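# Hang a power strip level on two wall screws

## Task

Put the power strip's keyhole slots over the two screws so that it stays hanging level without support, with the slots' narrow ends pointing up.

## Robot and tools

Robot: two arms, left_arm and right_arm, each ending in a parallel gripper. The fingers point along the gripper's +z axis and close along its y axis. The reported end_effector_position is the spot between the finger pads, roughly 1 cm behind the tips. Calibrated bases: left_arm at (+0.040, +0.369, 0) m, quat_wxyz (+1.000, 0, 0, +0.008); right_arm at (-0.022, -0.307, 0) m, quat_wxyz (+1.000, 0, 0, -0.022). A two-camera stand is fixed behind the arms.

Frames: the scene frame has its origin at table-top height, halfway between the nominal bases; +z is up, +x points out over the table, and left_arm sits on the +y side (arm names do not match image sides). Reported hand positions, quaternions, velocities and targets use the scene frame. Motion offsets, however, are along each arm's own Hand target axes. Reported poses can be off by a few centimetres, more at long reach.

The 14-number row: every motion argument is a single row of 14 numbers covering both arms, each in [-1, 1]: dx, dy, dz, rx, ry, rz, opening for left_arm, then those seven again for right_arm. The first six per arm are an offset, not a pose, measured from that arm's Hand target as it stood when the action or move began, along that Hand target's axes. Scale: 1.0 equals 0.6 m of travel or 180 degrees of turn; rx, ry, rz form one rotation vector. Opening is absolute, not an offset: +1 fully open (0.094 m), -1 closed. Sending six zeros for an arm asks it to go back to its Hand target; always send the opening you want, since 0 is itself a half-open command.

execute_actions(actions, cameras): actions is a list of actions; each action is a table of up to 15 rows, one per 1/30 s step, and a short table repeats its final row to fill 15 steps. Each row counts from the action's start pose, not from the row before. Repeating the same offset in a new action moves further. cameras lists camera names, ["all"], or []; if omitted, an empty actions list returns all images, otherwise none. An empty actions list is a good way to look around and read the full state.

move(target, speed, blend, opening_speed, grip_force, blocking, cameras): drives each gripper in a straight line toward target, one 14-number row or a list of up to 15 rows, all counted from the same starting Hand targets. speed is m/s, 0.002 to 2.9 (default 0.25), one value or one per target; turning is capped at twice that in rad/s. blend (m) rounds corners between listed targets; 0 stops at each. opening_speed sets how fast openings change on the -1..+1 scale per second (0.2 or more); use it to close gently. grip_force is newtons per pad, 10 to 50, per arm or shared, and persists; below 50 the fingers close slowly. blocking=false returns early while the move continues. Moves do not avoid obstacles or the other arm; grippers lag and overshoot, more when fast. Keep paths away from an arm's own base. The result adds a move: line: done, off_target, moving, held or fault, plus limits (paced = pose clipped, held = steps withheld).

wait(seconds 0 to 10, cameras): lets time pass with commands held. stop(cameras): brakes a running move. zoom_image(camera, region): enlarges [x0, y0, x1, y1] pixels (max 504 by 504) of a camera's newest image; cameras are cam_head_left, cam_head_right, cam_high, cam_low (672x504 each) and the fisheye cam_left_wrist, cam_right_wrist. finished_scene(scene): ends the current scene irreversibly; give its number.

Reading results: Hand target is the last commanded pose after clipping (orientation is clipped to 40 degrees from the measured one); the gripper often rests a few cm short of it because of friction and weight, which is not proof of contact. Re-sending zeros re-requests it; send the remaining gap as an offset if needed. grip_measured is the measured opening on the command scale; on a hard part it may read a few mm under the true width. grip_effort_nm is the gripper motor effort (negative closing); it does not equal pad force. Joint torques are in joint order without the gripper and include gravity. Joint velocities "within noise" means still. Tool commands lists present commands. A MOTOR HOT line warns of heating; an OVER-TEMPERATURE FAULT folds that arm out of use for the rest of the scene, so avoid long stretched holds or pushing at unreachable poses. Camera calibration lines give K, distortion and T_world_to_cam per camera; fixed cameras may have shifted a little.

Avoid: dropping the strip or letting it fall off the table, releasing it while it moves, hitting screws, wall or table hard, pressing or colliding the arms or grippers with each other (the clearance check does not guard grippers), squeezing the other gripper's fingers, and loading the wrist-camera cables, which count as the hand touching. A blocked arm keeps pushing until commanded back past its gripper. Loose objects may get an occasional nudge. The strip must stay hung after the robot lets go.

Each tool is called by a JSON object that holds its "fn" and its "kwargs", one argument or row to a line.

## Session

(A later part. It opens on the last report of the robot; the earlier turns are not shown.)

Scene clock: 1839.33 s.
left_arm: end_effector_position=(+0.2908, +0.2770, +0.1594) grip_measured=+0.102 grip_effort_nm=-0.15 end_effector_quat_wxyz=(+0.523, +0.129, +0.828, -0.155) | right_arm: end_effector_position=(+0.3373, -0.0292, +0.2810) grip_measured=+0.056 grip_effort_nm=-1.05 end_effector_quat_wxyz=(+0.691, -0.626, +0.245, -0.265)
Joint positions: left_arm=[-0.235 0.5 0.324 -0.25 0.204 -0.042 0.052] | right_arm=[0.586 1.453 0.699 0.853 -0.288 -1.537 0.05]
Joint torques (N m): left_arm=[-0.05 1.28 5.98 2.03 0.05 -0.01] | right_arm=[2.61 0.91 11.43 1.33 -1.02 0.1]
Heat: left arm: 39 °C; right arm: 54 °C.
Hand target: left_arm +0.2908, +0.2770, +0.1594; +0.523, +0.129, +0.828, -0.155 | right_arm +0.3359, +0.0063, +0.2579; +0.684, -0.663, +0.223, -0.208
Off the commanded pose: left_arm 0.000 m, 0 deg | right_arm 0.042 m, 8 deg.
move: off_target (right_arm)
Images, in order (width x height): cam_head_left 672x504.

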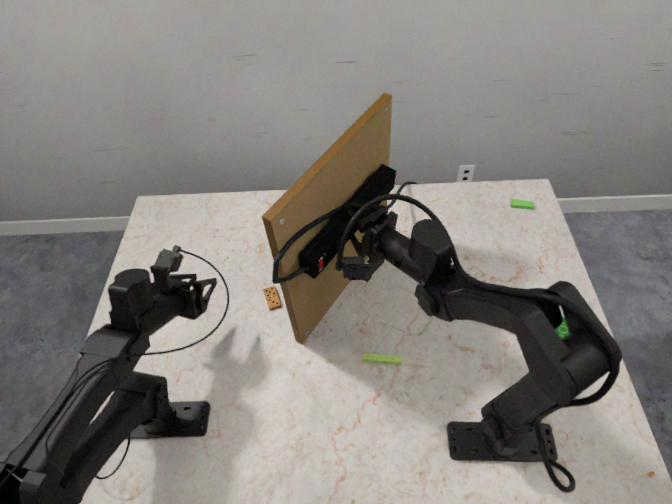

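{"fn": "move", "kwargs": {
  "target": [
    [0,0,0,0,0,0,0.1,0,0.0,-0.03,-0.03,0,0,-0.5],
    [0,0,0,0,0,0,0.1,0,0.0,-0.01,-0.03,-0.012,0,-0.5]
  ],
  "speed": 0.05,
  "cameras": ["cam_head_left"]
}}

{"fn": "zoom_image", "kwargs": {
  "camera": "cam_head_left",
  "region": [285, 225, 345, 285]
}}

{"fn": "zoom_image", "kwargs": {
  "camera": "cam_head_left",
  "region": [345, 145, 405, 205]
}}

Scene clock: 1853.10 s.
left_arm: end_effector_position=(+0.2908, +0.2770, +0.1594) grip_measured=+0.102 grip_effort_nm=-0.15 end_effector_quat_wxyz=(+0.523, +0.129, +0.828, -0.155) | right_arm: end_effector_position=(+0.3355, -0.0286, +0.2735) grip_measured=+0.056 grip_effort_nm=-1.05 end_effector_quat_wxyz=(+0.664, -0.667, +0.238, -0.241)
Joint positions: left_arm=[-0.235 0.5 0.324 -0.25 0.204 -0.042 0.052] | right_arm=[0.561 1.419 0.747 0.669 -0.363 -1.576 0.05]
Joint torques (N m): left_arm=[-0.03 1.37 6 2.06 0.06 -0.02] | right_arm=[2.44 -0.46 12.64 1.1 -0.92 0.08]
Heat: left arm: 39 °C; right arm: 54 °C.
Hand target: left_arm +0.2908, +0.2770, +0.1594; +0.523, +0.129, +0.828, -0.155 | right_arm +0.3324, +0.0014, +0.2579; +0.656, -0.698, +0.220, -0.185
Off the commanded pose: left_arm 0.000 m, 0 deg | right_arm 0.034 m, 8 deg.
move: off_target (right_arm)
Images, in order (width x height): cam_head_left 672x504.

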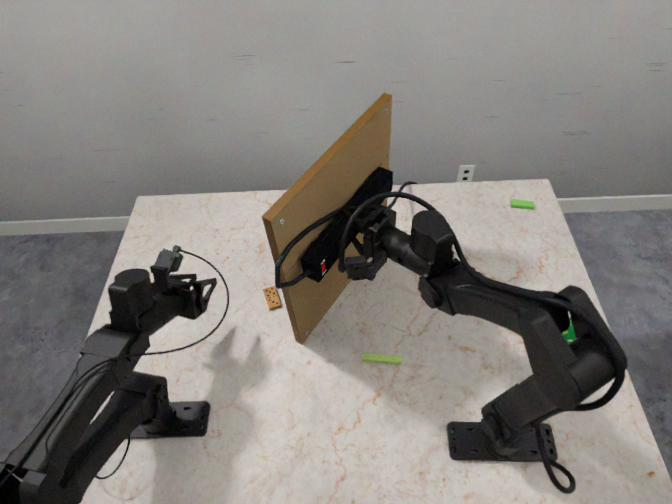

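Scaled by 8.400 from the camera's 672x504 image, which has a finer 960x720 frame.

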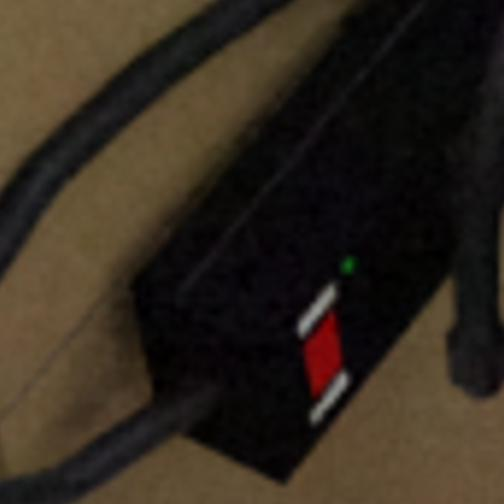

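Scaled by 8.400 from the camera's 672x504 image, which has a finer 960x720 frame.

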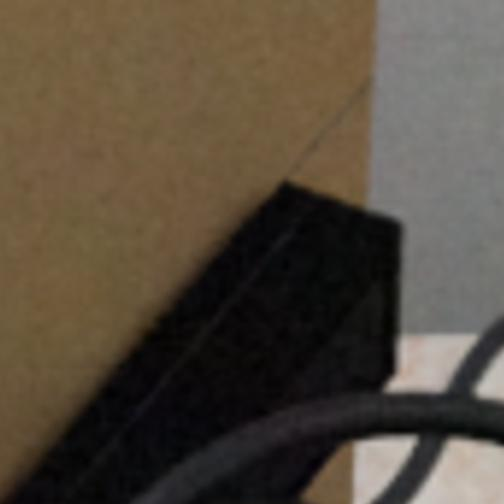

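{"fn": "move", "kwargs": {
  "target": [
    [0,0,0,0,0,0,0.1,0,-0.03,-0.012,0.0,0,0.006,-0.5],
    [0,0,0,0,0,0,0.1,0,-0.05,-0.012,0.0,0,0.006,-0.5]
  ],
  "speed": 0.03
}}

Scene clock: 1865.97 s.
left_arm: end_effector_position=(+0.2908, +0.2770, +0.1594) grip_measured=+0.102 grip_effort_nm=-0.15 end_effector_quat_wxyz=(+0.523, +0.129, +0.828, -0.155) | right_arm: end_effector_position=(+0.3359, -0.0299, +0.2774) grip_measured=+0.056 grip_effort_nm=-1.05 end_effector_quat_wxyz=(+0.642, -0.692, +0.253, -0.214)
Joint positions: left_arm=[-0.235 0.5 0.324 -0.25 0.204 -0.042 0.052] | right_arm=[0.545 1.386 0.827 0.467 -0.396 -1.578 0.05]
Joint torques (N m): left_arm=[-0.05 1.32 5.91 2.02 0.05 -0.02] | right_arm=[2.63 -2.33 13.16 1.67 -0.72 0.24]
Heat: left arm: 39 °C; right arm: 56 °C.
Hand target: left_arm +0.2908, +0.2770, +0.1594; +0.523, +0.129, +0.828, -0.155 | right_arm +0.3305, -0.0033, +0.2881; +0.658, -0.696, +0.227, -0.178
Off the commanded pose: left_arm 0.000 m, 0 deg | right_arm 0.029 m, 5 deg.
move: off_target (right_arm)

{"fn": "move", "kwargs": {
  "target": [
    [0,0,0,0,0,0,0.1,0,-0.02,0.0,0.03,0,0.0,-0.5],
    [0,0,0,0,0,0,0.1,0,-0.03,0.004,0.03,0.01,0.0,-0.5]
  ],
  "speed": 0.03,
  "cameras": ["cam_head_left"]
}}

{"fn": "zoom_image", "kwargs": {
  "camera": "cam_head_left",
  "region": [285, 225, 345, 285]
}}

{"fn": "zoom_image", "kwargs": {
  "camera": "cam_head_left",
  "region": [345, 145, 405, 205]
}}

Scene clock: 1878.83 s.
left_arm: end_effector_position=(+0.2908, +0.2770, +0.1594) grip_measured=+0.102 grip_effort_nm=-0.15 end_effector_quat_wxyz=(+0.523, +0.129, +0.828, -0.155) | right_arm: end_effector_position=(+0.3369, -0.0304, +0.2815) grip_measured=+0.056 grip_effort_nm=-1.05 end_effector_quat_wxyz=(+0.651, -0.681, +0.261, -0.210)
Joint positions: left_arm=[-0.235 0.5 0.324 -0.25 0.204 -0.042 0.052] | right_arm=[0.545 1.387 0.822 0.497 -0.391 -1.542 0.05]
Joint torques (N m): left_arm=[0.01 1.39 6.01 2.03 0.05 -0.01] | right_arm=[4.53 -2.06 11.93 2.57 -0.13 0.34]
Heat: left arm: 39 °C; right arm: 57 °C.
Hand target: left_arm +0.2908, +0.2770, +0.1594; +0.523, +0.129, +0.828, -0.155 | right_arm +0.3332, -0.0008, +0.3059; +0.686, -0.661, +0.228, -0.200
Off the commanded pose: left_arm 0.000 m, 0 deg | right_arm 0.039 m, 6 deg.
move: off_target (right_arm)
Images, in order (width x height): cam_head_left 672x504.

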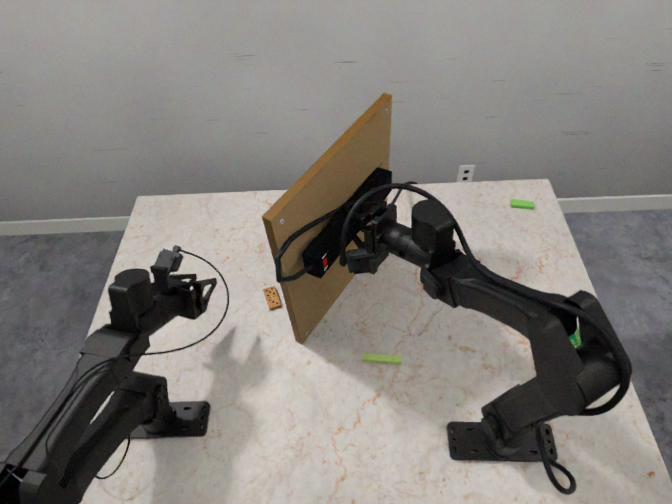

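Scaled by 8.400 from the camera's 672x504 image, which has a finer 960x720 frame.

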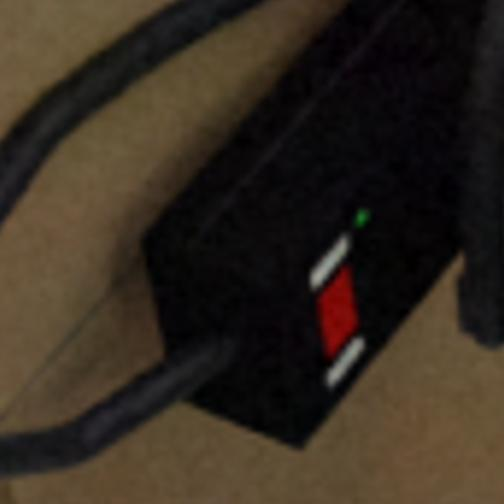

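Scaled by 8.400 from the camera's 672x504 image, which has a finer 960x720 frame.

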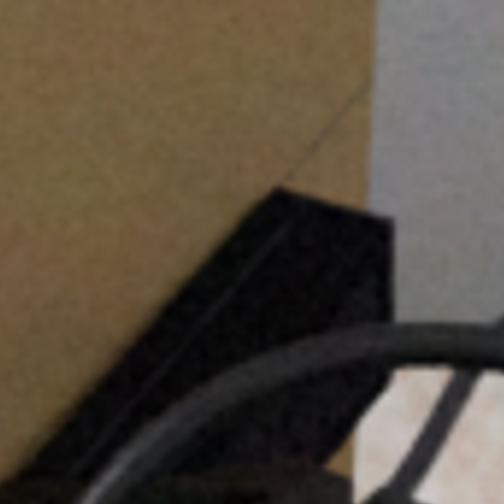

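{"fn": "move", "kwargs": {
  "target": [
    [0,0,0,0,0,0,0.1,0,0,-0.01,0,0.01,-0.02,-0.5],
    [0,0,0,0,0,0,0.1,0,0,0.008,0,0.01,-0.02,-0.5]
  ],
  "speed": 0.03,
  "cameras": ["cam_head_left"]
}}

{"fn": "zoom_image", "kwargs": {
  "camera": "cam_head_left",
  "region": [285, 225, 345, 285]
}}

{"fn": "zoom_image", "kwargs": {
  "camera": "cam_head_left",
  "region": [345, 145, 405, 205]
}}

Scene clock: 1894.63 s.
left_arm: end_effector_position=(+0.2908, +0.2770, +0.1594) grip_measured=+0.102 grip_effort_nm=-0.15 end_effector_quat_wxyz=(+0.523, +0.129, +0.828, -0.155) | right_arm: end_effector_position=(+0.3378, -0.0307, +0.2823) grip_measured=+0.056 grip_effort_nm=-1.05 end_effector_quat_wxyz=(+0.644, -0.681, +0.259, -0.233)
Joint positions: left_arm=[-0.235 0.5 0.324 -0.25 0.204 -0.042 0.052] | right_arm=[0.562 1.381 0.819 0.497 -0.343 -1.576 0.05]
Joint torques (N m): left_arm=[-0.02 1.4 5.97 2.04 0.04 -0.02] | right_arm=[5.07 -1.21 12.34 2.61 -0.03 0.01]
Heat: left arm: 39 °C; right arm: 56 °C.
Hand target: left_arm +0.2908, +0.2770, +0.1594; +0.523, +0.129, +0.828, -0.155 | right_arm +0.3361, +0.0032, +0.3061; +0.676, -0.665, +0.218, -0.232
Off the commanded pose: left_arm 0.000 m, 0 deg | right_arm 0.041 m, 6 deg.
move: off_target (right_arm)
Images, in order (width x height): cam_head_left 672x504.

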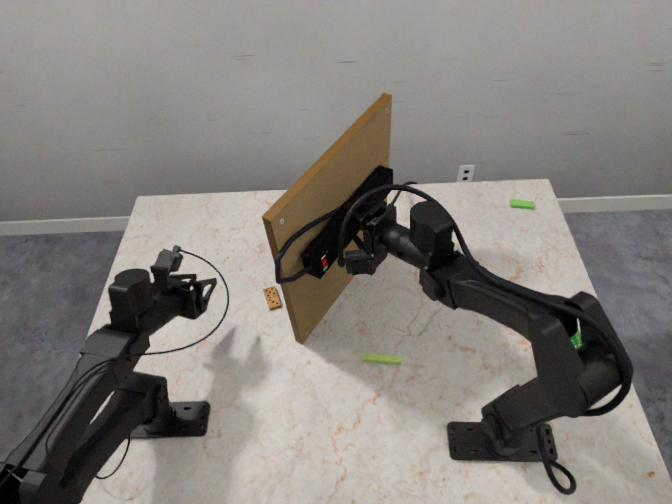

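Scaled by 8.400 from the camera's 672x504 image, which has a finer 960x720 frame.

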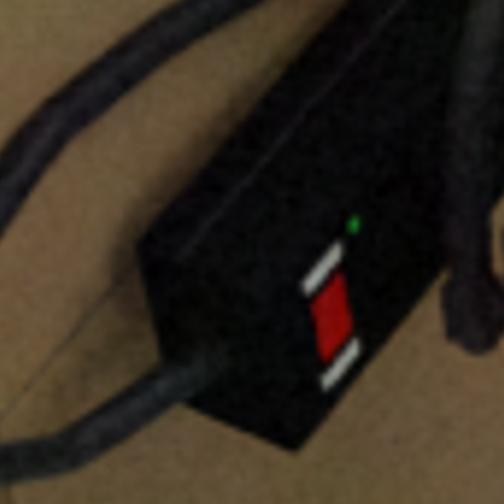

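Scaled by 8.400 from the camera's 672x504 image, which has a finer 960x720 frame.

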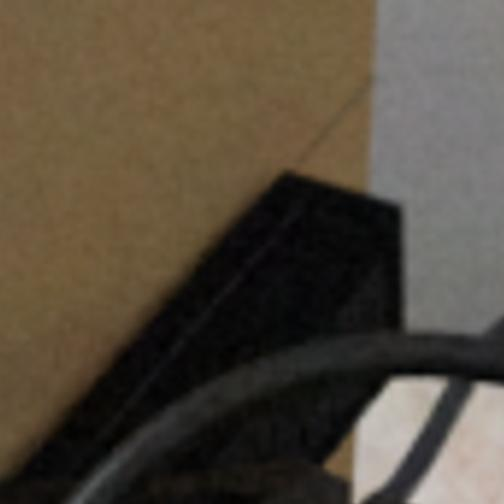

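{"fn": "move", "kwargs": {
  "target": [
    [0,0,0,0,0,0,0.1,-0.012,0,-0.012,0,0.005,-0.012,-0.5],
    [0,0,0,0,0,0,0.1,-0.02,0,0.0,0,-0.01,-0.012,-0.5],
    [0,0,0,0,0,0,0.1,-0.02,0,0.008,0,0.01,-0.012,-0.5]
  ],
  "speed": 0.04,
  "cameras": ["cam_head_left"]
}}

{"fn": "zoom_image", "kwargs": {
  "camera": "cam_head_left",
  "region": [285, 225, 345, 285]
}}

{"fn": "zoom_image", "kwargs": {
  "camera": "cam_head_left",
  "region": [345, 145, 405, 205]
}}

Scene clock: 1908.60 s.
left_arm: end_effector_position=(+0.2908, +0.2770, +0.1594) grip_measured=+0.102 grip_effort_nm=-0.14 end_effector_quat_wxyz=(+0.523, +0.129, +0.828, -0.155) | right_arm: end_effector_position=(+0.3379, -0.0303, +0.2819) grip_measured=+0.056 grip_effort_nm=-1.05 end_effector_quat_wxyz=(+0.627, -0.676, +0.272, -0.274)
Joint positions: left_arm=[-0.235 0.5 0.324 -0.25 0.204 -0.042 0.052] | right_arm=[0.616 1.366 0.806 0.495 -0.204 -1.613 0.05]
Joint torques (N m): left_arm=[-0.05 1.35 5.89 2.02 0.06 -0.04] | right_arm=[5.59 -0.66 12.49 2.63 -0.6 -0.01]
Heat: left arm: 39 °C; right arm: 55 °C.
Hand target: left_arm +0.2908, +0.2770, +0.1594; +0.523, +0.129, +0.828, -0.155 | right_arm +0.3293, +0.0142, +0.3059; +0.668, -0.665, +0.216, -0.255
Off the commanded pose: left_arm 0.000 m, 0 deg | right_arm 0.051 m, 8 deg.
move: off_target (right_arm)
Images, in order (width x height): cam_head_left 672x504.

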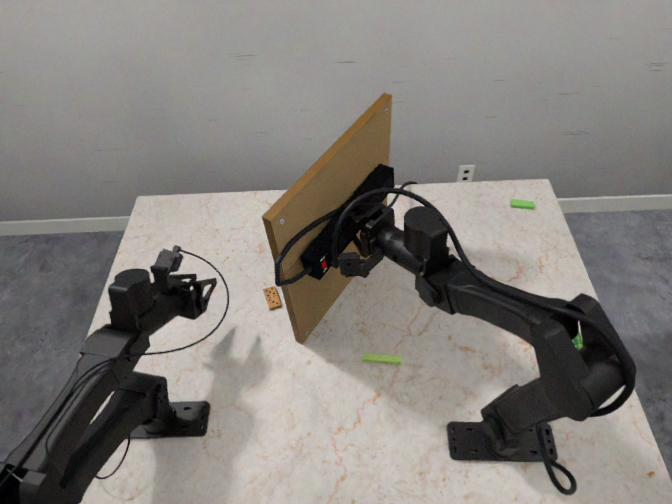

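Scaled by 8.400 from the camera's 672x504 image, which has a finer 960x720 frame.

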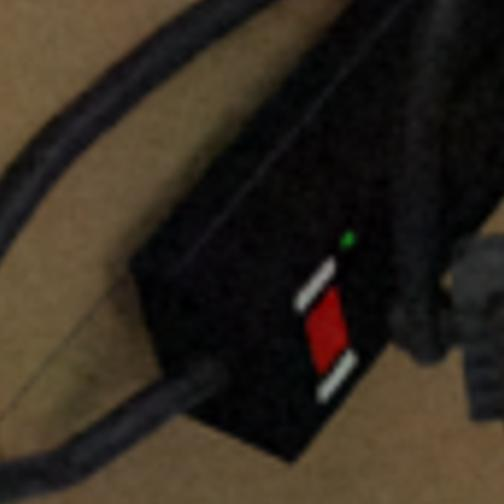

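Scaled by 8.400 from the camera's 672x504 image, which has a finer 960x720 frame.

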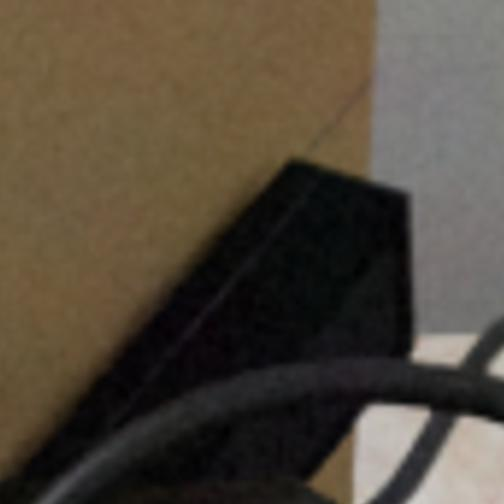

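{"fn": "move", "kwargs": {
  "target": [
    [0,0,0,0,0,0,0.1,-0.02,0,-0.03,0,-0.01,0.006,-0.5]
  ],
  "speed": 0.03
}}

{"fn": "move", "kwargs": {
  "target": [
    [0,0,0,0,0,0,0.1,-0.01,-0.01,0.01,0,0,0,-0.5],
    [0,0,0,0,0,0,0.1,-0.01,-0.01,0.02,0,0,0,-0.5]
  ],
  "speed": 0.03,
  "cameras": ["cam_head_left"]
}}

{"fn": "zoom_image", "kwargs": {
  "camera": "cam_head_left",
  "region": [285, 225, 345, 285]
}}

{"fn": "zoom_image", "kwargs": {
  "camera": "cam_head_left",
  "region": [345, 145, 405, 205]
}}

Scene clock: 1925.50 s.
left_arm: end_effector_position=(+0.2908, +0.2770, +0.1594) grip_measured=+0.102 grip_effort_nm=-0.15 end_effector_quat_wxyz=(+0.523, +0.129, +0.828, -0.155) | right_arm: end_effector_position=(+0.3348, -0.0297, +0.2783) grip_measured=+0.056 grip_effort_nm=-1.05 end_effector_quat_wxyz=(+0.625, -0.676, +0.279, -0.273)
Joint positions: left_arm=[-0.235 0.5 0.324 -0.25 0.204 -0.042 0.052] | right_arm=[0.629 1.358 0.792 0.495 -0.182 -1.603 0.05]
Joint torques (N m): left_arm=[-0.03 1.36 5.98 2.02 0.05 -0.02] | right_arm=[4.77 -5.08 9.22 2.48 -1.17 0.02]
Heat: left arm: 39 °C; right arm: 54 °C.
Hand target: left_arm +0.2908, +0.2770, +0.1594; +0.523, +0.129, +0.828, -0.155 | right_arm +0.3087, +0.0078, +0.3051; +0.674, -0.667, +0.212, -0.238
Off the commanded pose: left_arm 0.000 m, 0 deg | right_arm 0.053 m, 10 deg.
move: off_target (right_arm)

Scene clock: 1926.93 s.
left_arm: end_effector_position=(+0.2908, +0.2770, +0.1594) grip_measured=+0.102 grip_effort_nm=-0.14 end_effector_quat_wxyz=(+0.523, +0.129, +0.828, -0.155) | right_arm: end_effector_position=(+0.3336, -0.0294, +0.2780) grip_measured=+0.056 grip_effort_nm=-1.05 end_effector_quat_wxyz=(-0.618, +0.673, -0.291, +0.283)
Joint positions: left_arm=[-0.235 0.5 0.324 -0.25 0.204 -0.042 0.052] | right_arm=[0.656 1.35 0.79 0.484 -0.121 -1.601 0.05]
Joint torques (N m): left_arm=[-0.03 1.29 5.94 2.03 0.04 -0.02] | right_arm=[5.31 -3.17 12.51 2.39 -1.45 0]
Heat: left arm: 39 °C; right arm: 54 °C.
Hand target: left_arm +0.2908, +0.2770, +0.1594; +0.523, +0.129, +0.828, -0.155 | right_arm +0.3109, +0.0210, +0.3111; -0.674, +0.667, -0.212, +0.238
Off the commanded pose: left_arm 0.000 m, 0 deg | right_arm 0.064 m, 12 deg.
move: off_target (right_arm)
Images, in order (width x height): cam_head_left 672x504.

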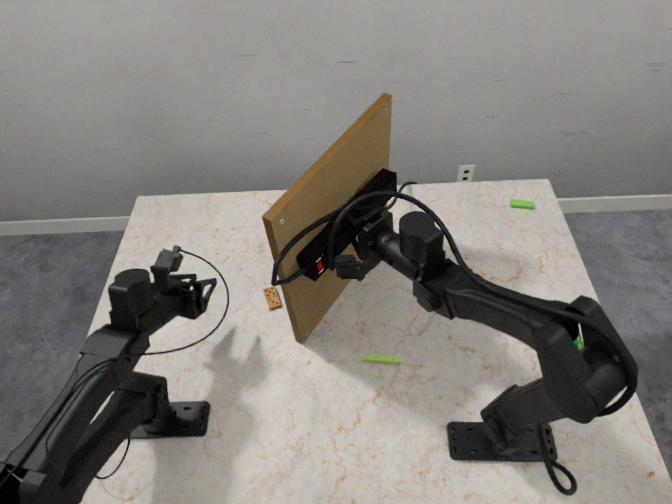

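Scaled by 8.400 from the camera's 672x504 image, which has a finer 960x720 frame.

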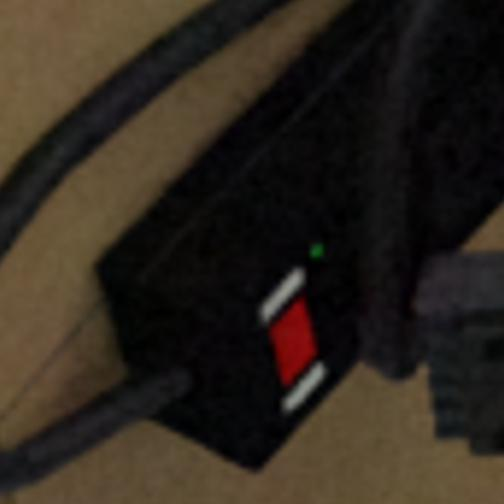

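Scaled by 8.400 from the camera's 672x504 image, which has a finer 960x720 frame.

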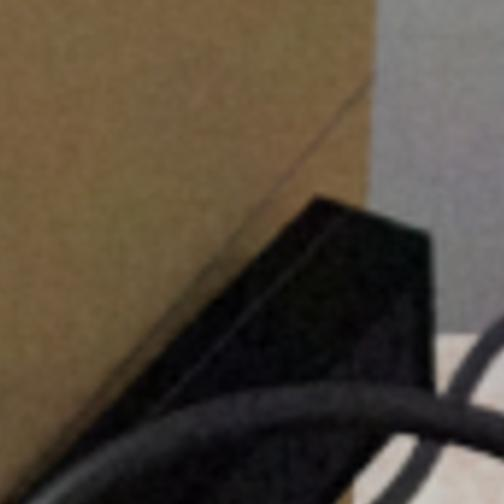

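{"fn": "move", "kwargs": {
  "target": [
    [0,0,0,0,0,0,0.1,0.01,0,-0.01,0,-0.03,-0.01,-0.5],
    [0,0,0,0,0,0,0.1,0.02,0,-0.01,0,-0.06,-0.014,-0.5]
  ],
  "speed": 0.03,
  "cameras": ["cam_head_left"]
}}

{"fn": "zoom_image", "kwargs": {
  "camera": "cam_head_left",
  "region": [285, 225, 345, 285]
}}

{"fn": "zoom_image", "kwargs": {
  "camera": "cam_head_left",
  "region": [345, 145, 405, 205]
}}

Scene clock: 1953.43 s.
left_arm: end_effector_position=(+0.2908, +0.2770, +0.1594) grip_measured=+0.102 grip_effort_nm=-0.15 end_effector_quat_wxyz=(+0.523, +0.129, +0.828, -0.155) | right_arm: end_effector_position=(+0.3282, -0.0245, +0.2752) grip_measured=+0.056 grip_effort_nm=-1.05 end_effector_quat_wxyz=(-0.640, +0.708, -0.208, +0.214)
Joint positions: left_arm=[-0.235 0.5 0.324 -0.25 0.204 -0.042 0.052] | right_arm=[0.539 1.39 0.826 0.465 -0.465 -1.652 0.05]
Joint torques (N m): left_arm=[-0.03 1.32 5.97 2.02 0.04 -0.01] | right_arm=[2.74 -2.56 13.93 2.41 -1.42 -0.02]
Heat: left arm: 38 °C; right arm: 55 °C.
Hand target: left_arm +0.2908, +0.2770, +0.1594; +0.523, +0.129, +0.828, -0.155 | right_arm +0.3169, +0.0089, +0.3113; -0.685, +0.691, -0.133, +0.189
Off the commanded pose: left_arm 0.000 m, 0 deg | right_arm 0.051 m, 11 deg.
move: off_target (right_arm)
Images, in order (width x height): cam_head_left 672x504.

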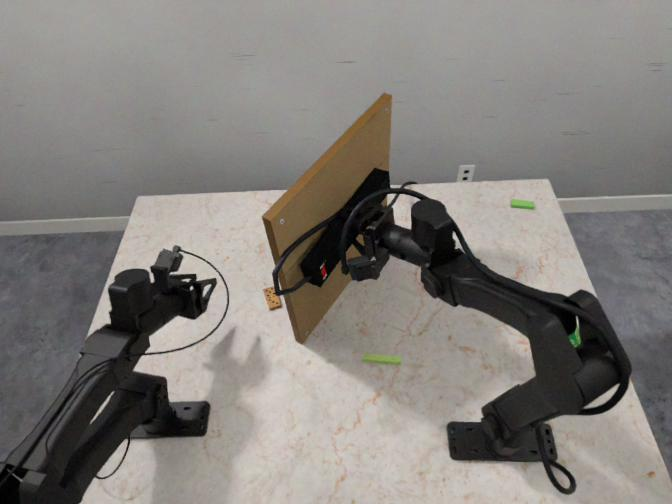

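Scaled by 8.400 from the camera's 672x504 image, which has a finer 960x720 frame.

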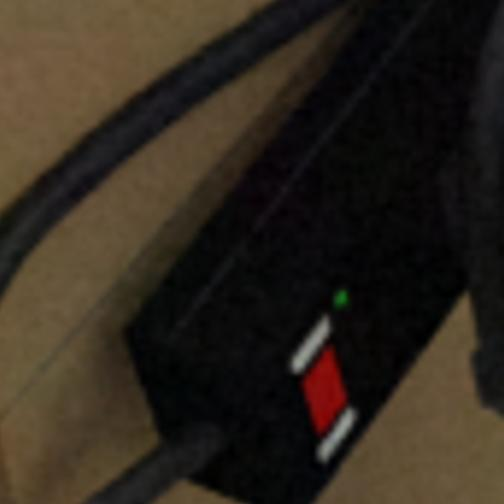

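Scaled by 8.400 from the camera's 672x504 image, which has a finer 960x720 frame.

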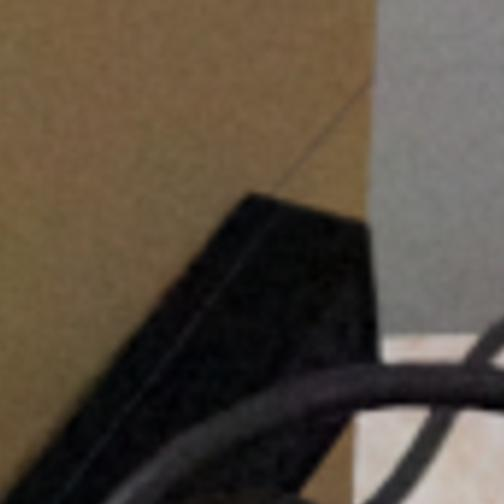

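{"fn": "move", "kwargs": {
  "target": [
    [0,0,0,0,0,0,0.1,0.0,-0.01,-0.055,0,0.02,0,-0.5]
  ],
  "speed": 0.04
}}

{"fn": "move", "kwargs": {
  "target": [
    [0,0,0,0,0,0,0.1,0.03,-0.01,0,0,0,0,-0.5]
  ],
  "speed": 0.04
}}

Scene clock: 1963.63 s.
left_arm: end_effector_position=(+0.2908, +0.2770, +0.1594) grip_measured=+0.102 grip_effort_nm=-0.14 end_effector_quat_wxyz=(+0.523, +0.129, +0.828, -0.155) | right_arm: end_effector_position=(+0.3194, -0.0255, +0.2802) grip_measured=+0.056 grip_effort_nm=-1.05 end_effector_quat_wxyz=(-0.643, +0.710, -0.200, +0.207)
Joint positions: left_arm=[-0.235 0.5 0.324 -0.25 0.204 -0.042 0.052] | right_arm=[0.537 1.358 0.821 0.439 -0.491 -1.654 0.05]
Joint torques (N m): left_arm=[-0.05 1.35 5.94 2.03 0.05 -0.01] | right_arm=[0.94 -9.22 8.06 2.28 -0.71 0.12]
Heat: left arm: 38 °C; right arm: 57 °C.
Hand target: left_arm +0.2908, +0.2770, +0.1594; +0.523, +0.129, +0.828, -0.155 | right_arm +0.3017, -0.0204, +0.3171; -0.681, +0.685, -0.154, +0.210
Off the commanded pose: left_arm 0.000 m, 0 deg | right_arm 0.041 m, 7 deg.
move: off_target (right_arm)

Scene clock: 1964.67 s.
left_arm: end_effector_position=(+0.2908, +0.2770, +0.1594) grip_measured=+0.102 grip_effort_nm=-0.15 end_effector_quat_wxyz=(+0.523, +0.129, +0.828, -0.155) | right_arm: end_effector_position=(+0.3186, -0.0320, +0.2787) grip_measured=+0.056 grip_effort_nm=-1.05 end_effector_quat_wxyz=(-0.647, +0.714, -0.190, +0.190)
Joint positions: left_arm=[-0.235 0.5 0.324 -0.25 0.204 -0.042 0.052] | right_arm=[0.495 1.358 0.821 0.428 -0.571 -1.655 0.05]
Joint torques (N m): left_arm=[-0.03 1.33 5.91 2.03 0.04 -0.01] | right_arm=[-0.35 -7.46 11.96 2.17 -0.44 0.16]
Heat: left arm: 38 °C; right arm: 58 °C.
Hand target: left_arm +0.2908, +0.2770, +0.1594; +0.523, +0.129, +0.828, -0.155 | right_arm +0.3168, -0.0292, +0.3245; -0.681, +0.685, -0.154, +0.210
Off the commanded pose: left_arm 0.000 m, 0 deg | right_arm 0.046 m, 7 deg.
move: off_target (right_arm)

{"fn": "move", "kwargs": {
  "target": [
    [0,0,0,0,0,0,0.1,0.03,-0.02,0,0,0.05,0,-0.5]
  ],
  "speed": 0.04,
  "cameras": ["cam_head_left"]
}}

{"fn": "zoom_image", "kwargs": {
  "camera": "cam_head_left",
  "region": [265, 125, 425, 285]
}}

Scene clock: 1973.60 s.
left_arm: end_effector_position=(+0.2908, +0.2770, +0.1594) grip_measured=+0.102 grip_effort_nm=-0.14 end_effector_quat_wxyz=(+0.523, +0.129, +0.828, -0.155) | right_arm: end_effector_position=(+0.3357, -0.0414, +0.2790) grip_measured=+0.056 grip_effort_nm=-1.05 end_effector_quat_wxyz=(-0.623, +0.707, -0.239, +0.234)
Joint positions: left_arm=[-0.235 0.5 0.324 -0.25 0.204 -0.042 0.052] | right_arm=[0.518 1.351 0.837 0.39 -0.408 -1.653 0.05]
Joint torques (N m): left_arm=[-0.06 1.39 5.94 2.03 0.04 -0.01] | right_arm=[0.76 -9.39 12.4 2.24 -0.07 0.23]
Heat: left arm: 38 °C; right arm: 58 °C.
Hand target: left_arm +0.2908, +0.2770, +0.1594; +0.523, +0.129, +0.828, -0.155 | right_arm +0.3315, -0.0379, +0.3376; -0.666, +0.666, -0.207, +0.263
Off the commanded pose: left_arm 0.000 m, 0 deg | right_arm 0.059 m, 8 deg.
move: off_target (right_arm)
Images, in order (width x height): cam_head_left 672x504.

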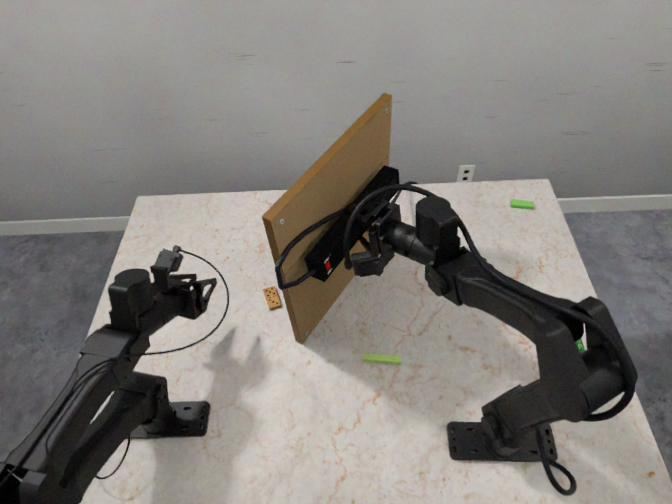

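Scaled by 3.150 from the camera's 672x504 image, which has a finer 960x720 frame.

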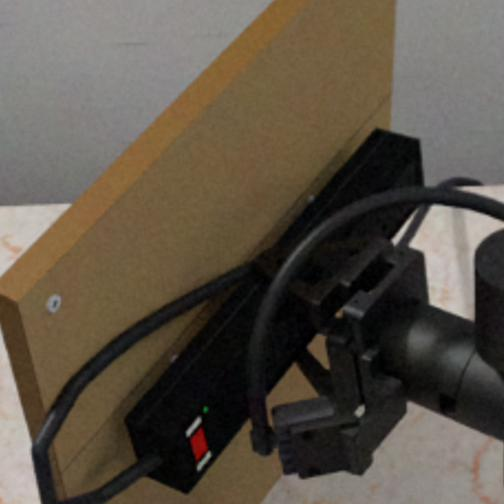

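{"fn": "move", "kwargs": {
  "target": [
    [0,0,0,0,0,0,0.1,-0.004,-0.005,0.025,0.03,0,0,-0.5]
  ],
  "speed": 0.03,
  "cameras": ["cam_head_left"]
}}

{"fn": "zoom_image", "kwargs": {
  "camera": "cam_head_left",
  "region": [285, 225, 345, 285]
}}

{"fn": "zoom_image", "kwargs": {
  "camera": "cam_head_left",
  "region": [345, 145, 405, 205]
}}

Scene clock: 1990.53 s.
left_arm: end_effector_position=(+0.2908, +0.2770, +0.1594) grip_measured=+0.102 grip_effort_nm=-0.15 end_effector_quat_wxyz=(+0.523, +0.129, +0.828, -0.155) | right_arm: end_effector_position=(+0.3384, -0.0323, +0.3025) grip_measured=+0.056 grip_effort_nm=-1.05 end_effector_quat_wxyz=(+0.659, -0.672, +0.221, -0.254)
Joint positions: left_arm=[-0.235 0.5 0.324 -0.25 0.204 -0.042 0.052] | right_arm=[0.541 1.377 0.837 0.538 -0.389 -1.621 0.05]
Joint torques (N m): left_arm=[-0.03 1.35 5.91 2.02 0.04 -0.02] | right_arm=[0.99 -5.09 10.54 2.7 -0.05 0.28]
Heat: left arm: 38 °C; right arm: 58 °C.
Hand target: left_arm +0.2908, +0.2770, +0.1594; +0.523, +0.129, +0.828, -0.155 | right_arm +0.3388, -0.0246, +0.3409; +0.697, -0.634, +0.195, -0.273
Off the commanded pose: left_arm 0.000 m, 0 deg | right_arm 0.039 m, 7 deg.
move: off_target (right_arm)
Images, in order (width x height): cam_head_left 672x504.

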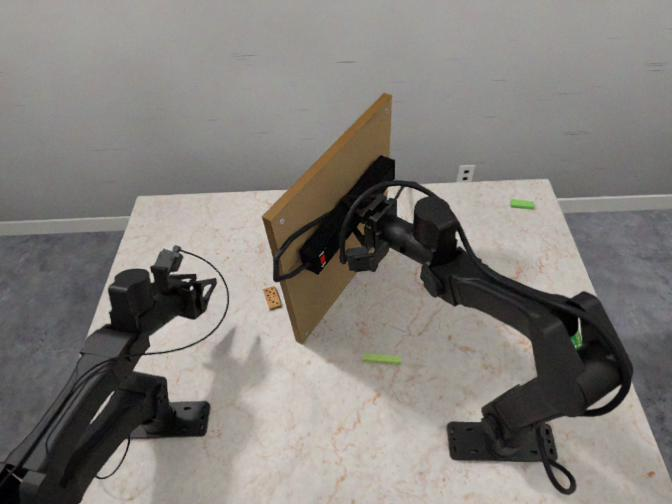

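Scaled by 8.400 from the camera's 672x504 image, which has a finer 960x720 frame.

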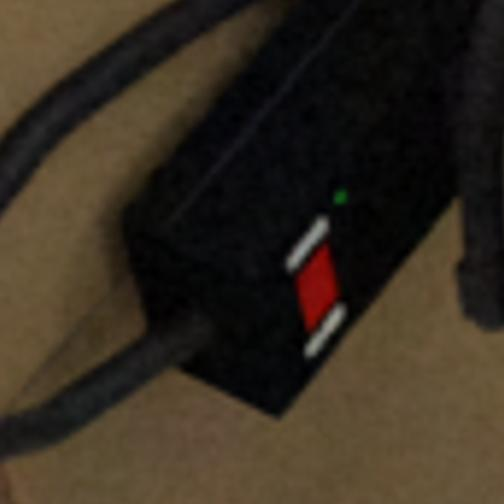

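Scaled by 8.400 from the camera's 672x504 image, which has a finer 960x720 frame.

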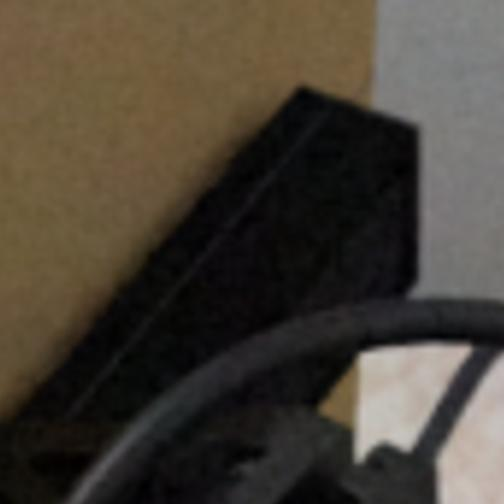

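{"fn": "move", "kwargs": {
  "target": [
    [0,0,0,0,0,0,0.1,-0.002,0.03,-0.006,-0.01,0,0.004,-0.5],
    [0,0,0,0,0,0,0.1,-0.003,0.05,-0.004,-0.02,0,0.004,-0.5]
  ],
  "speed": 0.03
}}

Scene clock: 2000.77 s.
left_arm: end_effector_position=(+0.2908, +0.2770, +0.1594) grip_measured=+0.102 grip_effort_nm=-0.15 end_effector_quat_wxyz=(+0.523, +0.129, +0.828, -0.155) | right_arm: end_effector_position=(+0.3390, -0.0316, +0.3006) grip_measured=+0.056 grip_effort_nm=-1.05 end_effector_quat_wxyz=(+0.662, -0.670, +0.220, -0.254)
Joint positions: left_arm=[-0.235 0.5 0.324 -0.25 0.204 -0.042 0.052] | right_arm=[0.541 1.387 0.828 0.565 -0.391 -1.618 0.05]
Joint torques (N m): left_arm=[-0.05 1.35 5.96 2.03 0.04 -0.01] | right_arm=[1.5 -3.73 8.34 2.42 0.09 0.06]
Heat: left arm: 38 °C; right arm: 57 °C.
Hand target: left_arm +0.2908, +0.2770, +0.1594; +0.523, +0.129, +0.828, -0.155 | right_arm +0.3400, -0.0239, +0.3108; +0.679, -0.654, +0.207, -0.262
Off the commanded pose: left_arm 0.000 m, 0 deg | right_arm 0.013 m, 3 deg.
move: off_target (right_arm)

{"fn": "move", "kwargs": {
  "target": [
    [0,0,0,0,0,0,0.1,-0.002,0.02,-0.018,0,0,0.0,-0.5],
    [0,0,0,0,0,0,0.1,-0.004,0.03,-0.008,-0.01,0,0,-0.5]
  ],
  "speed": 0.03
}}

{"fn": "move", "kwargs": {
  "target": [
    [0,0,0,0,0,0,0.1,0,0,0.01,0,0.01,0.0,-0.5],
    [0,0,0,0,0,0,0.1,0,0.01,0.01,0,-0.01,0,-0.5]
  ],
  "speed": 0.03,
  "cameras": ["cam_head_left"]
}}

{"fn": "zoom_image", "kwargs": {
  "camera": "cam_head_left",
  "region": [285, 225, 345, 285]
}}

{"fn": "zoom_image", "kwargs": {
  "camera": "cam_head_left",
  "region": [345, 145, 405, 205]
}}

Scene clock: 2012.70 s.
left_arm: end_effector_position=(+0.2908, +0.2770, +0.1594) grip_measured=+0.102 grip_effort_nm=-0.15 end_effector_quat_wxyz=(+0.523, +0.129, +0.828, -0.155) | right_arm: end_effector_position=(+0.3361, -0.0325, +0.2685) grip_measured=+0.056 grip_effort_nm=-1.05 end_effector_quat_wxyz=(+0.646, -0.685, +0.231, -0.246)
Joint positions: left_arm=[-0.235 0.5 0.324 -0.25 0.204 -0.042 0.052] | right_arm=[0.547 1.404 0.76 0.596 -0.379 -1.628 0.05]
Joint torques (N m): left_arm=[-0.01 1.32 5.96 2.03 0.06 -0.01] | right_arm=[0.72 -5.2 9.78 2.23 -0.05 0.06]
Heat: left arm: 38 °C; right arm: 55 °C.
Hand target: left_arm +0.2908, +0.2770, +0.1594; +0.523, +0.129, +0.828, -0.155 | right_arm +0.3366, -0.0260, +0.2926; +0.668, -0.665, +0.211, -0.259
Off the commanded pose: left_arm 0.000 m, 0 deg | right_arm 0.025 m, 4 deg.
move: off_target (right_arm)

Scene clock: 2014.90 s.
left_arm: end_effector_position=(+0.2908, +0.2770, +0.1594) grip_measured=+0.102 grip_effort_nm=-0.15 end_effector_quat_wxyz=(+0.523, +0.129, +0.828, -0.155) | right_arm: end_effector_position=(+0.3373, -0.0308, +0.2672) grip_measured=+0.056 grip_effort_nm=-1.05 end_effector_quat_wxyz=(+0.651, -0.684, +0.222, -0.243)
Joint positions: left_arm=[-0.235 0.5 0.324 -0.25 0.204 -0.042 0.052] | right_arm=[0.538 1.424 0.76 0.626 -0.406 -1.629 0.05]
Joint torques (N m): left_arm=[-0.06 1.37 5.93 2.02 0.06 -0.03] | right_arm=[0.75 -3.7 10.8 2.2 -0.2 0.07]
Heat: left arm: 38 °C; right arm: 55 °C.
Hand target: left_arm +0.2908, +0.2770, +0.1594; +0.523, +0.129, +0.828, -0.155 | right_arm +0.3408, -0.0216, +0.2868; +0.671, -0.669, +0.200, -0.249
Off the commanded pose: left_arm 0.000 m, 0 deg | right_arm 0.022 m, 4 deg.
move: off_target (right_arm)
Images, in order (width x height): cam_head_left 672x504.

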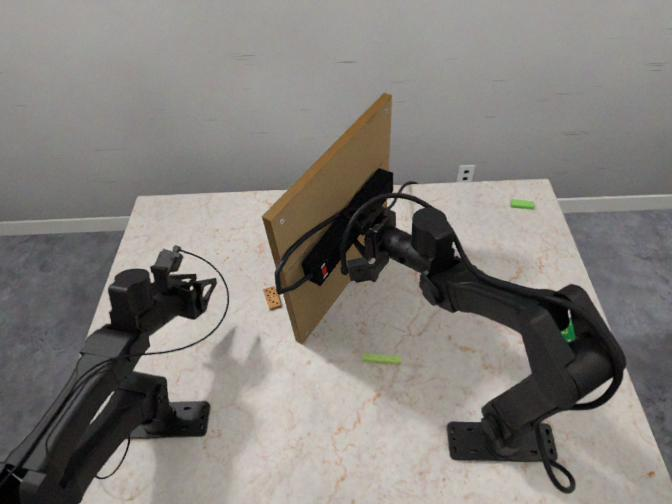

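Scaled by 8.400 from the camera's 672x504 image, which has a finer 960x720 frame.

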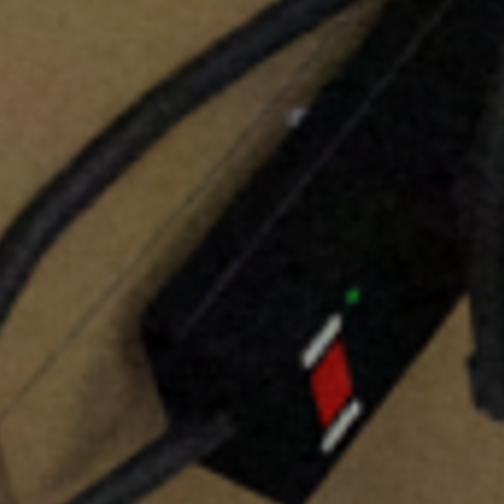

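Scaled by 8.400 from the camera's 672x504 image, which has a finer 960x720 frame.

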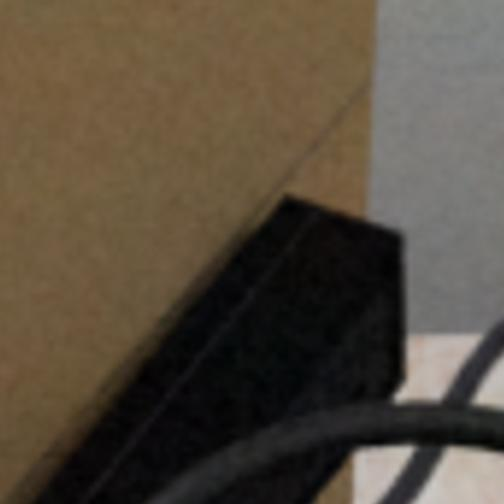

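{"fn": "move", "kwargs": {
  "target": [
    [0,0,0,0,0,0,0.1,0,-0.03,-0.004,0.005,0.005,0.012,-0.5],
    [0,0,0,0,0,0,0.1,0,-0.045,0.0,0.01,0.005,0.012,-0.5]
  ],
  "speed": 0.03
}}

Scene clock: 2030.03 s.
left_arm: end_effector_position=(+0.2908, +0.2770, +0.1594) grip_measured=+0.102 grip_effort_nm=-0.15 end_effector_quat_wxyz=(+0.523, +0.129, +0.828, -0.155) | right_arm: end_effector_position=(+0.3373, -0.0309, +0.2677) grip_measured=+0.056 grip_effort_nm=-1.05 end_effector_quat_wxyz=(+0.651, -0.684, +0.237, -0.227)
Joint positions: left_arm=[-0.235 0.5 0.324 -0.25 0.204 -0.042 0.052] | right_arm=[0.538 1.417 0.772 0.592 -0.406 -1.593 0.05]
Joint torques (N m): left_arm=[-0.09 1.31 5.98 2.03 0.07 -0.04] | right_arm=[1.66 -6.9 13.04 2.06 0.07 0.22]
Heat: left arm: 38 °C; right arm: 56 °C.
Hand target: left_arm +0.2908, +0.2770, +0.1594; +0.523, +0.129, +0.828, -0.155 | right_arm +0.3391, -0.0211, +0.3135; +0.685, -0.652, +0.214, -0.244
Off the commanded pose: left_arm 0.000 m, 0 deg | right_arm 0.047 m, 6 deg.
move: off_target (right_arm)

{"fn": "move", "kwargs": {
  "target": [
    [0,0,0,0,0,0,0.1,0,-0.012,-0.004,0.0,0,0,-0.5]
  ],
  "speed": 0.02
}}

{"fn": "move", "kwargs": {
  "target": [
    [0,0,0,0,0,0,0.1,0,-0.012,0.006,0.0,0,0,-0.5]
  ],
  "speed": 0.02
}}

Scene clock: 2037.60 s.
left_arm: end_effector_position=(+0.2908, +0.2770, +0.1594) grip_measured=+0.102 grip_effort_nm=-0.15 end_effector_quat_wxyz=(+0.523, +0.129, +0.828, -0.155) | right_arm: end_effector_position=(+0.3367, -0.0312, +0.2681) grip_measured=+0.056 grip_effort_nm=-1.05 end_effector_quat_wxyz=(+0.646, -0.689, +0.243, -0.222)
Joint positions: left_arm=[-0.235 0.5 0.324 -0.25 0.204 -0.042 0.052] | right_arm=[0.538 1.406 0.786 0.547 -0.406 -1.592 0.05]
Joint torques (N m): left_arm=[-0.12 1.37 5.96 2.03 0.06 -0.02] | right_arm=[1.32 -7.73 12.89 2.25 0.02 0.21]
Heat: left arm: 38 °C; right arm: 57 °C.
Hand target: left_arm +0.2908, +0.2770, +0.1594; +0.523, +0.129, +0.828, -0.155 | right_arm +0.3372, -0.0232, +0.3205; +0.685, -0.652, +0.214, -0.244
Off the commanded pose: left_arm 0.000 m, 0 deg | right_arm 0.053 m, 7 deg.
move: off_target (right_arm)

Scene clock: 2038.60 s.
left_arm: end_effector_position=(+0.2908, +0.2770, +0.1594) grip_measured=+0.102 grip_effort_nm=-0.15 end_effector_quat_wxyz=(+0.523, +0.129, +0.828, -0.155) | right_arm: end_effector_position=(+0.3366, -0.0312, +0.2692) grip_measured=+0.056 grip_effort_nm=-1.05 end_effector_quat_wxyz=(-0.640, +0.694, -0.248, +0.216)
Joint positions: left_arm=[-0.235 0.5 0.324 -0.25 0.204 -0.042 0.052] | right_arm=[0.538 1.398 0.805 0.498 -0.406 -1.591 0.05]
Joint torques (N m): left_arm=[-0.13 1.25 6.04 2.02 0.05 -0.03] | right_arm=[1.61 -7.23 13.67 2.4 0.03 0.23]
Heat: left arm: 38 °C; right arm: 57 °C.
Hand target: left_arm +0.2908, +0.2770, +0.1594; +0.523, +0.129, +0.828, -0.155 | right_arm +0.3390, -0.0205, +0.3280; -0.685, +0.652, -0.214, +0.244
Off the commanded pose: left_arm 0.000 m, 0 deg | right_arm 0.060 m, 9 deg.
move: off_target (right_arm)

{"fn": "move", "kwargs": {
  "target": [
    [0,0,0,0,0,0,0.1,0,-0.012,-0.02,0.015,0,-0.008,-0.5]
  ],
  "speed": 0.02
}}

{"fn": "move", "kwargs": {
  "target": [
    [0,0,0,0,0,0,0.1,-0.002,0,0.016,0.0,0,0,-0.5]
  ],
  "speed": 0.02,
  "cameras": ["cam_head_left"]
}}

{"fn": "zoom_image", "kwargs": {
  "camera": "cam_head_left",
  "region": [285, 225, 345, 285]
}}

{"fn": "zoom_image", "kwargs": {
  "camera": "cam_head_left",
  "region": [345, 145, 405, 205]
}}

Scene clock: 2049.17 s.
left_arm: end_effector_position=(+0.2908, +0.2770, +0.1594) grip_measured=+0.102 grip_effort_nm=-0.15 end_effector_quat_wxyz=(+0.523, +0.129, +0.828, -0.155) | right_arm: end_effector_position=(+0.3365, -0.0318, +0.2717) grip_measured=+0.056 grip_effort_nm=-1.05 end_effector_quat_wxyz=(+0.642, -0.692, +0.247, -0.219)
Joint positions: left_arm=[-0.235 0.5 0.324 -0.25 0.204 -0.042 0.052] | right_arm=[0.538 1.394 0.805 0.501 -0.404 -1.592 0.05]
Joint torques (N m): left_arm=[-0.01 1.33 6 2.03 0.05 -0.01] | right_arm=[0.49 -9.65 9.72 2.91 -0.12 0.15]
Heat: left arm: 38 °C; right arm: 58 °C.
Hand target: left_arm +0.2908, +0.2770, +0.1594; +0.523, +0.129, +0.828, -0.155 | right_arm +0.3313, -0.0302, +0.3345; +0.697, -0.639, +0.200, -0.258
Off the commanded pose: left_arm 0.000 m, 0 deg | right_arm 0.063 m, 11 deg.
move: off_target (right_arm)

Scene clock: 2050.10 s.
left_arm: end_effector_position=(+0.2908, +0.2770, +0.1594) grip_measured=+0.102 grip_effort_nm=-0.15 end_effector_quat_wxyz=(+0.523, +0.129, +0.828, -0.155) | right_arm: end_effector_position=(+0.3364, -0.0313, +0.2818) grip_measured=+0.056 grip_effort_nm=-1.05 end_effector_quat_wxyz=(+0.652, -0.682, +0.239, -0.231)
Joint positions: left_arm=[-0.235 0.5 0.324 -0.25 0.204 -0.042 0.052] | right_arm=[0.543 1.389 0.805 0.537 -0.395 -1.592 0.05]
Joint torques (N m): left_arm=[-0.09 1.36 5.93 2.01 0.06 -0.01] | right_arm=[1.35 -6.65 12.1 2.66 -0.05 0.13]
Heat: left arm: 38 °C; right arm: 58 °C.
Hand target: left_arm +0.2908, +0.2770, +0.1594; +0.523, +0.129, +0.828, -0.155 | right_arm +0.3361, -0.0219, +0.3354; +0.697, -0.639, +0.200, -0.258
Off the commanded pose: left_arm 0.000 m, 0 deg | right_arm 0.054 m, 9 deg.
move: off_target (right_arm)
Images, in order (width x height): cam_head_left 672x504.

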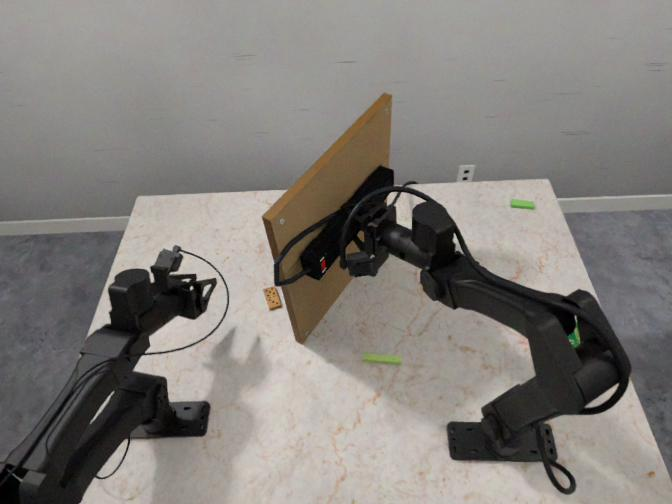

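Scaled by 8.400 from the camera's 672x504 image, which has a finer 960x720 frame.

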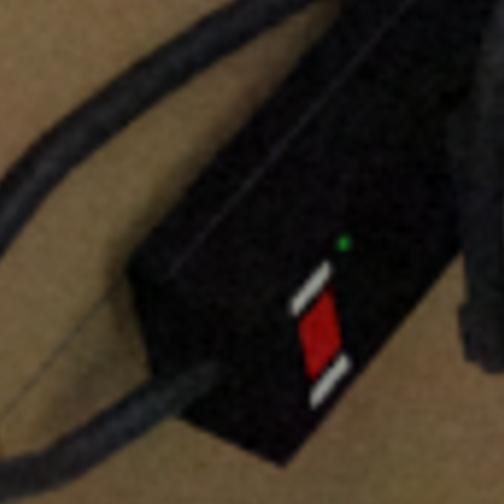

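Scaled by 8.400 from the camera's 672x504 image, which has a finer 960x720 frame.

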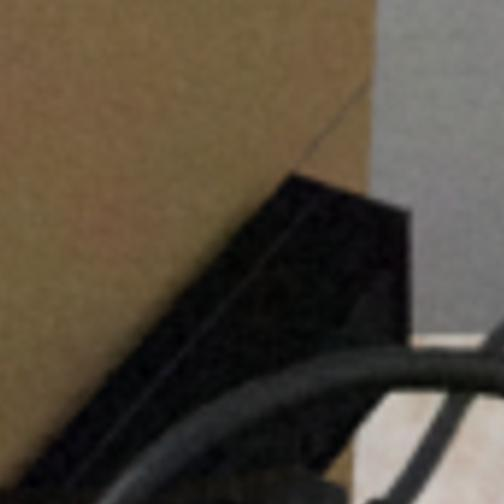

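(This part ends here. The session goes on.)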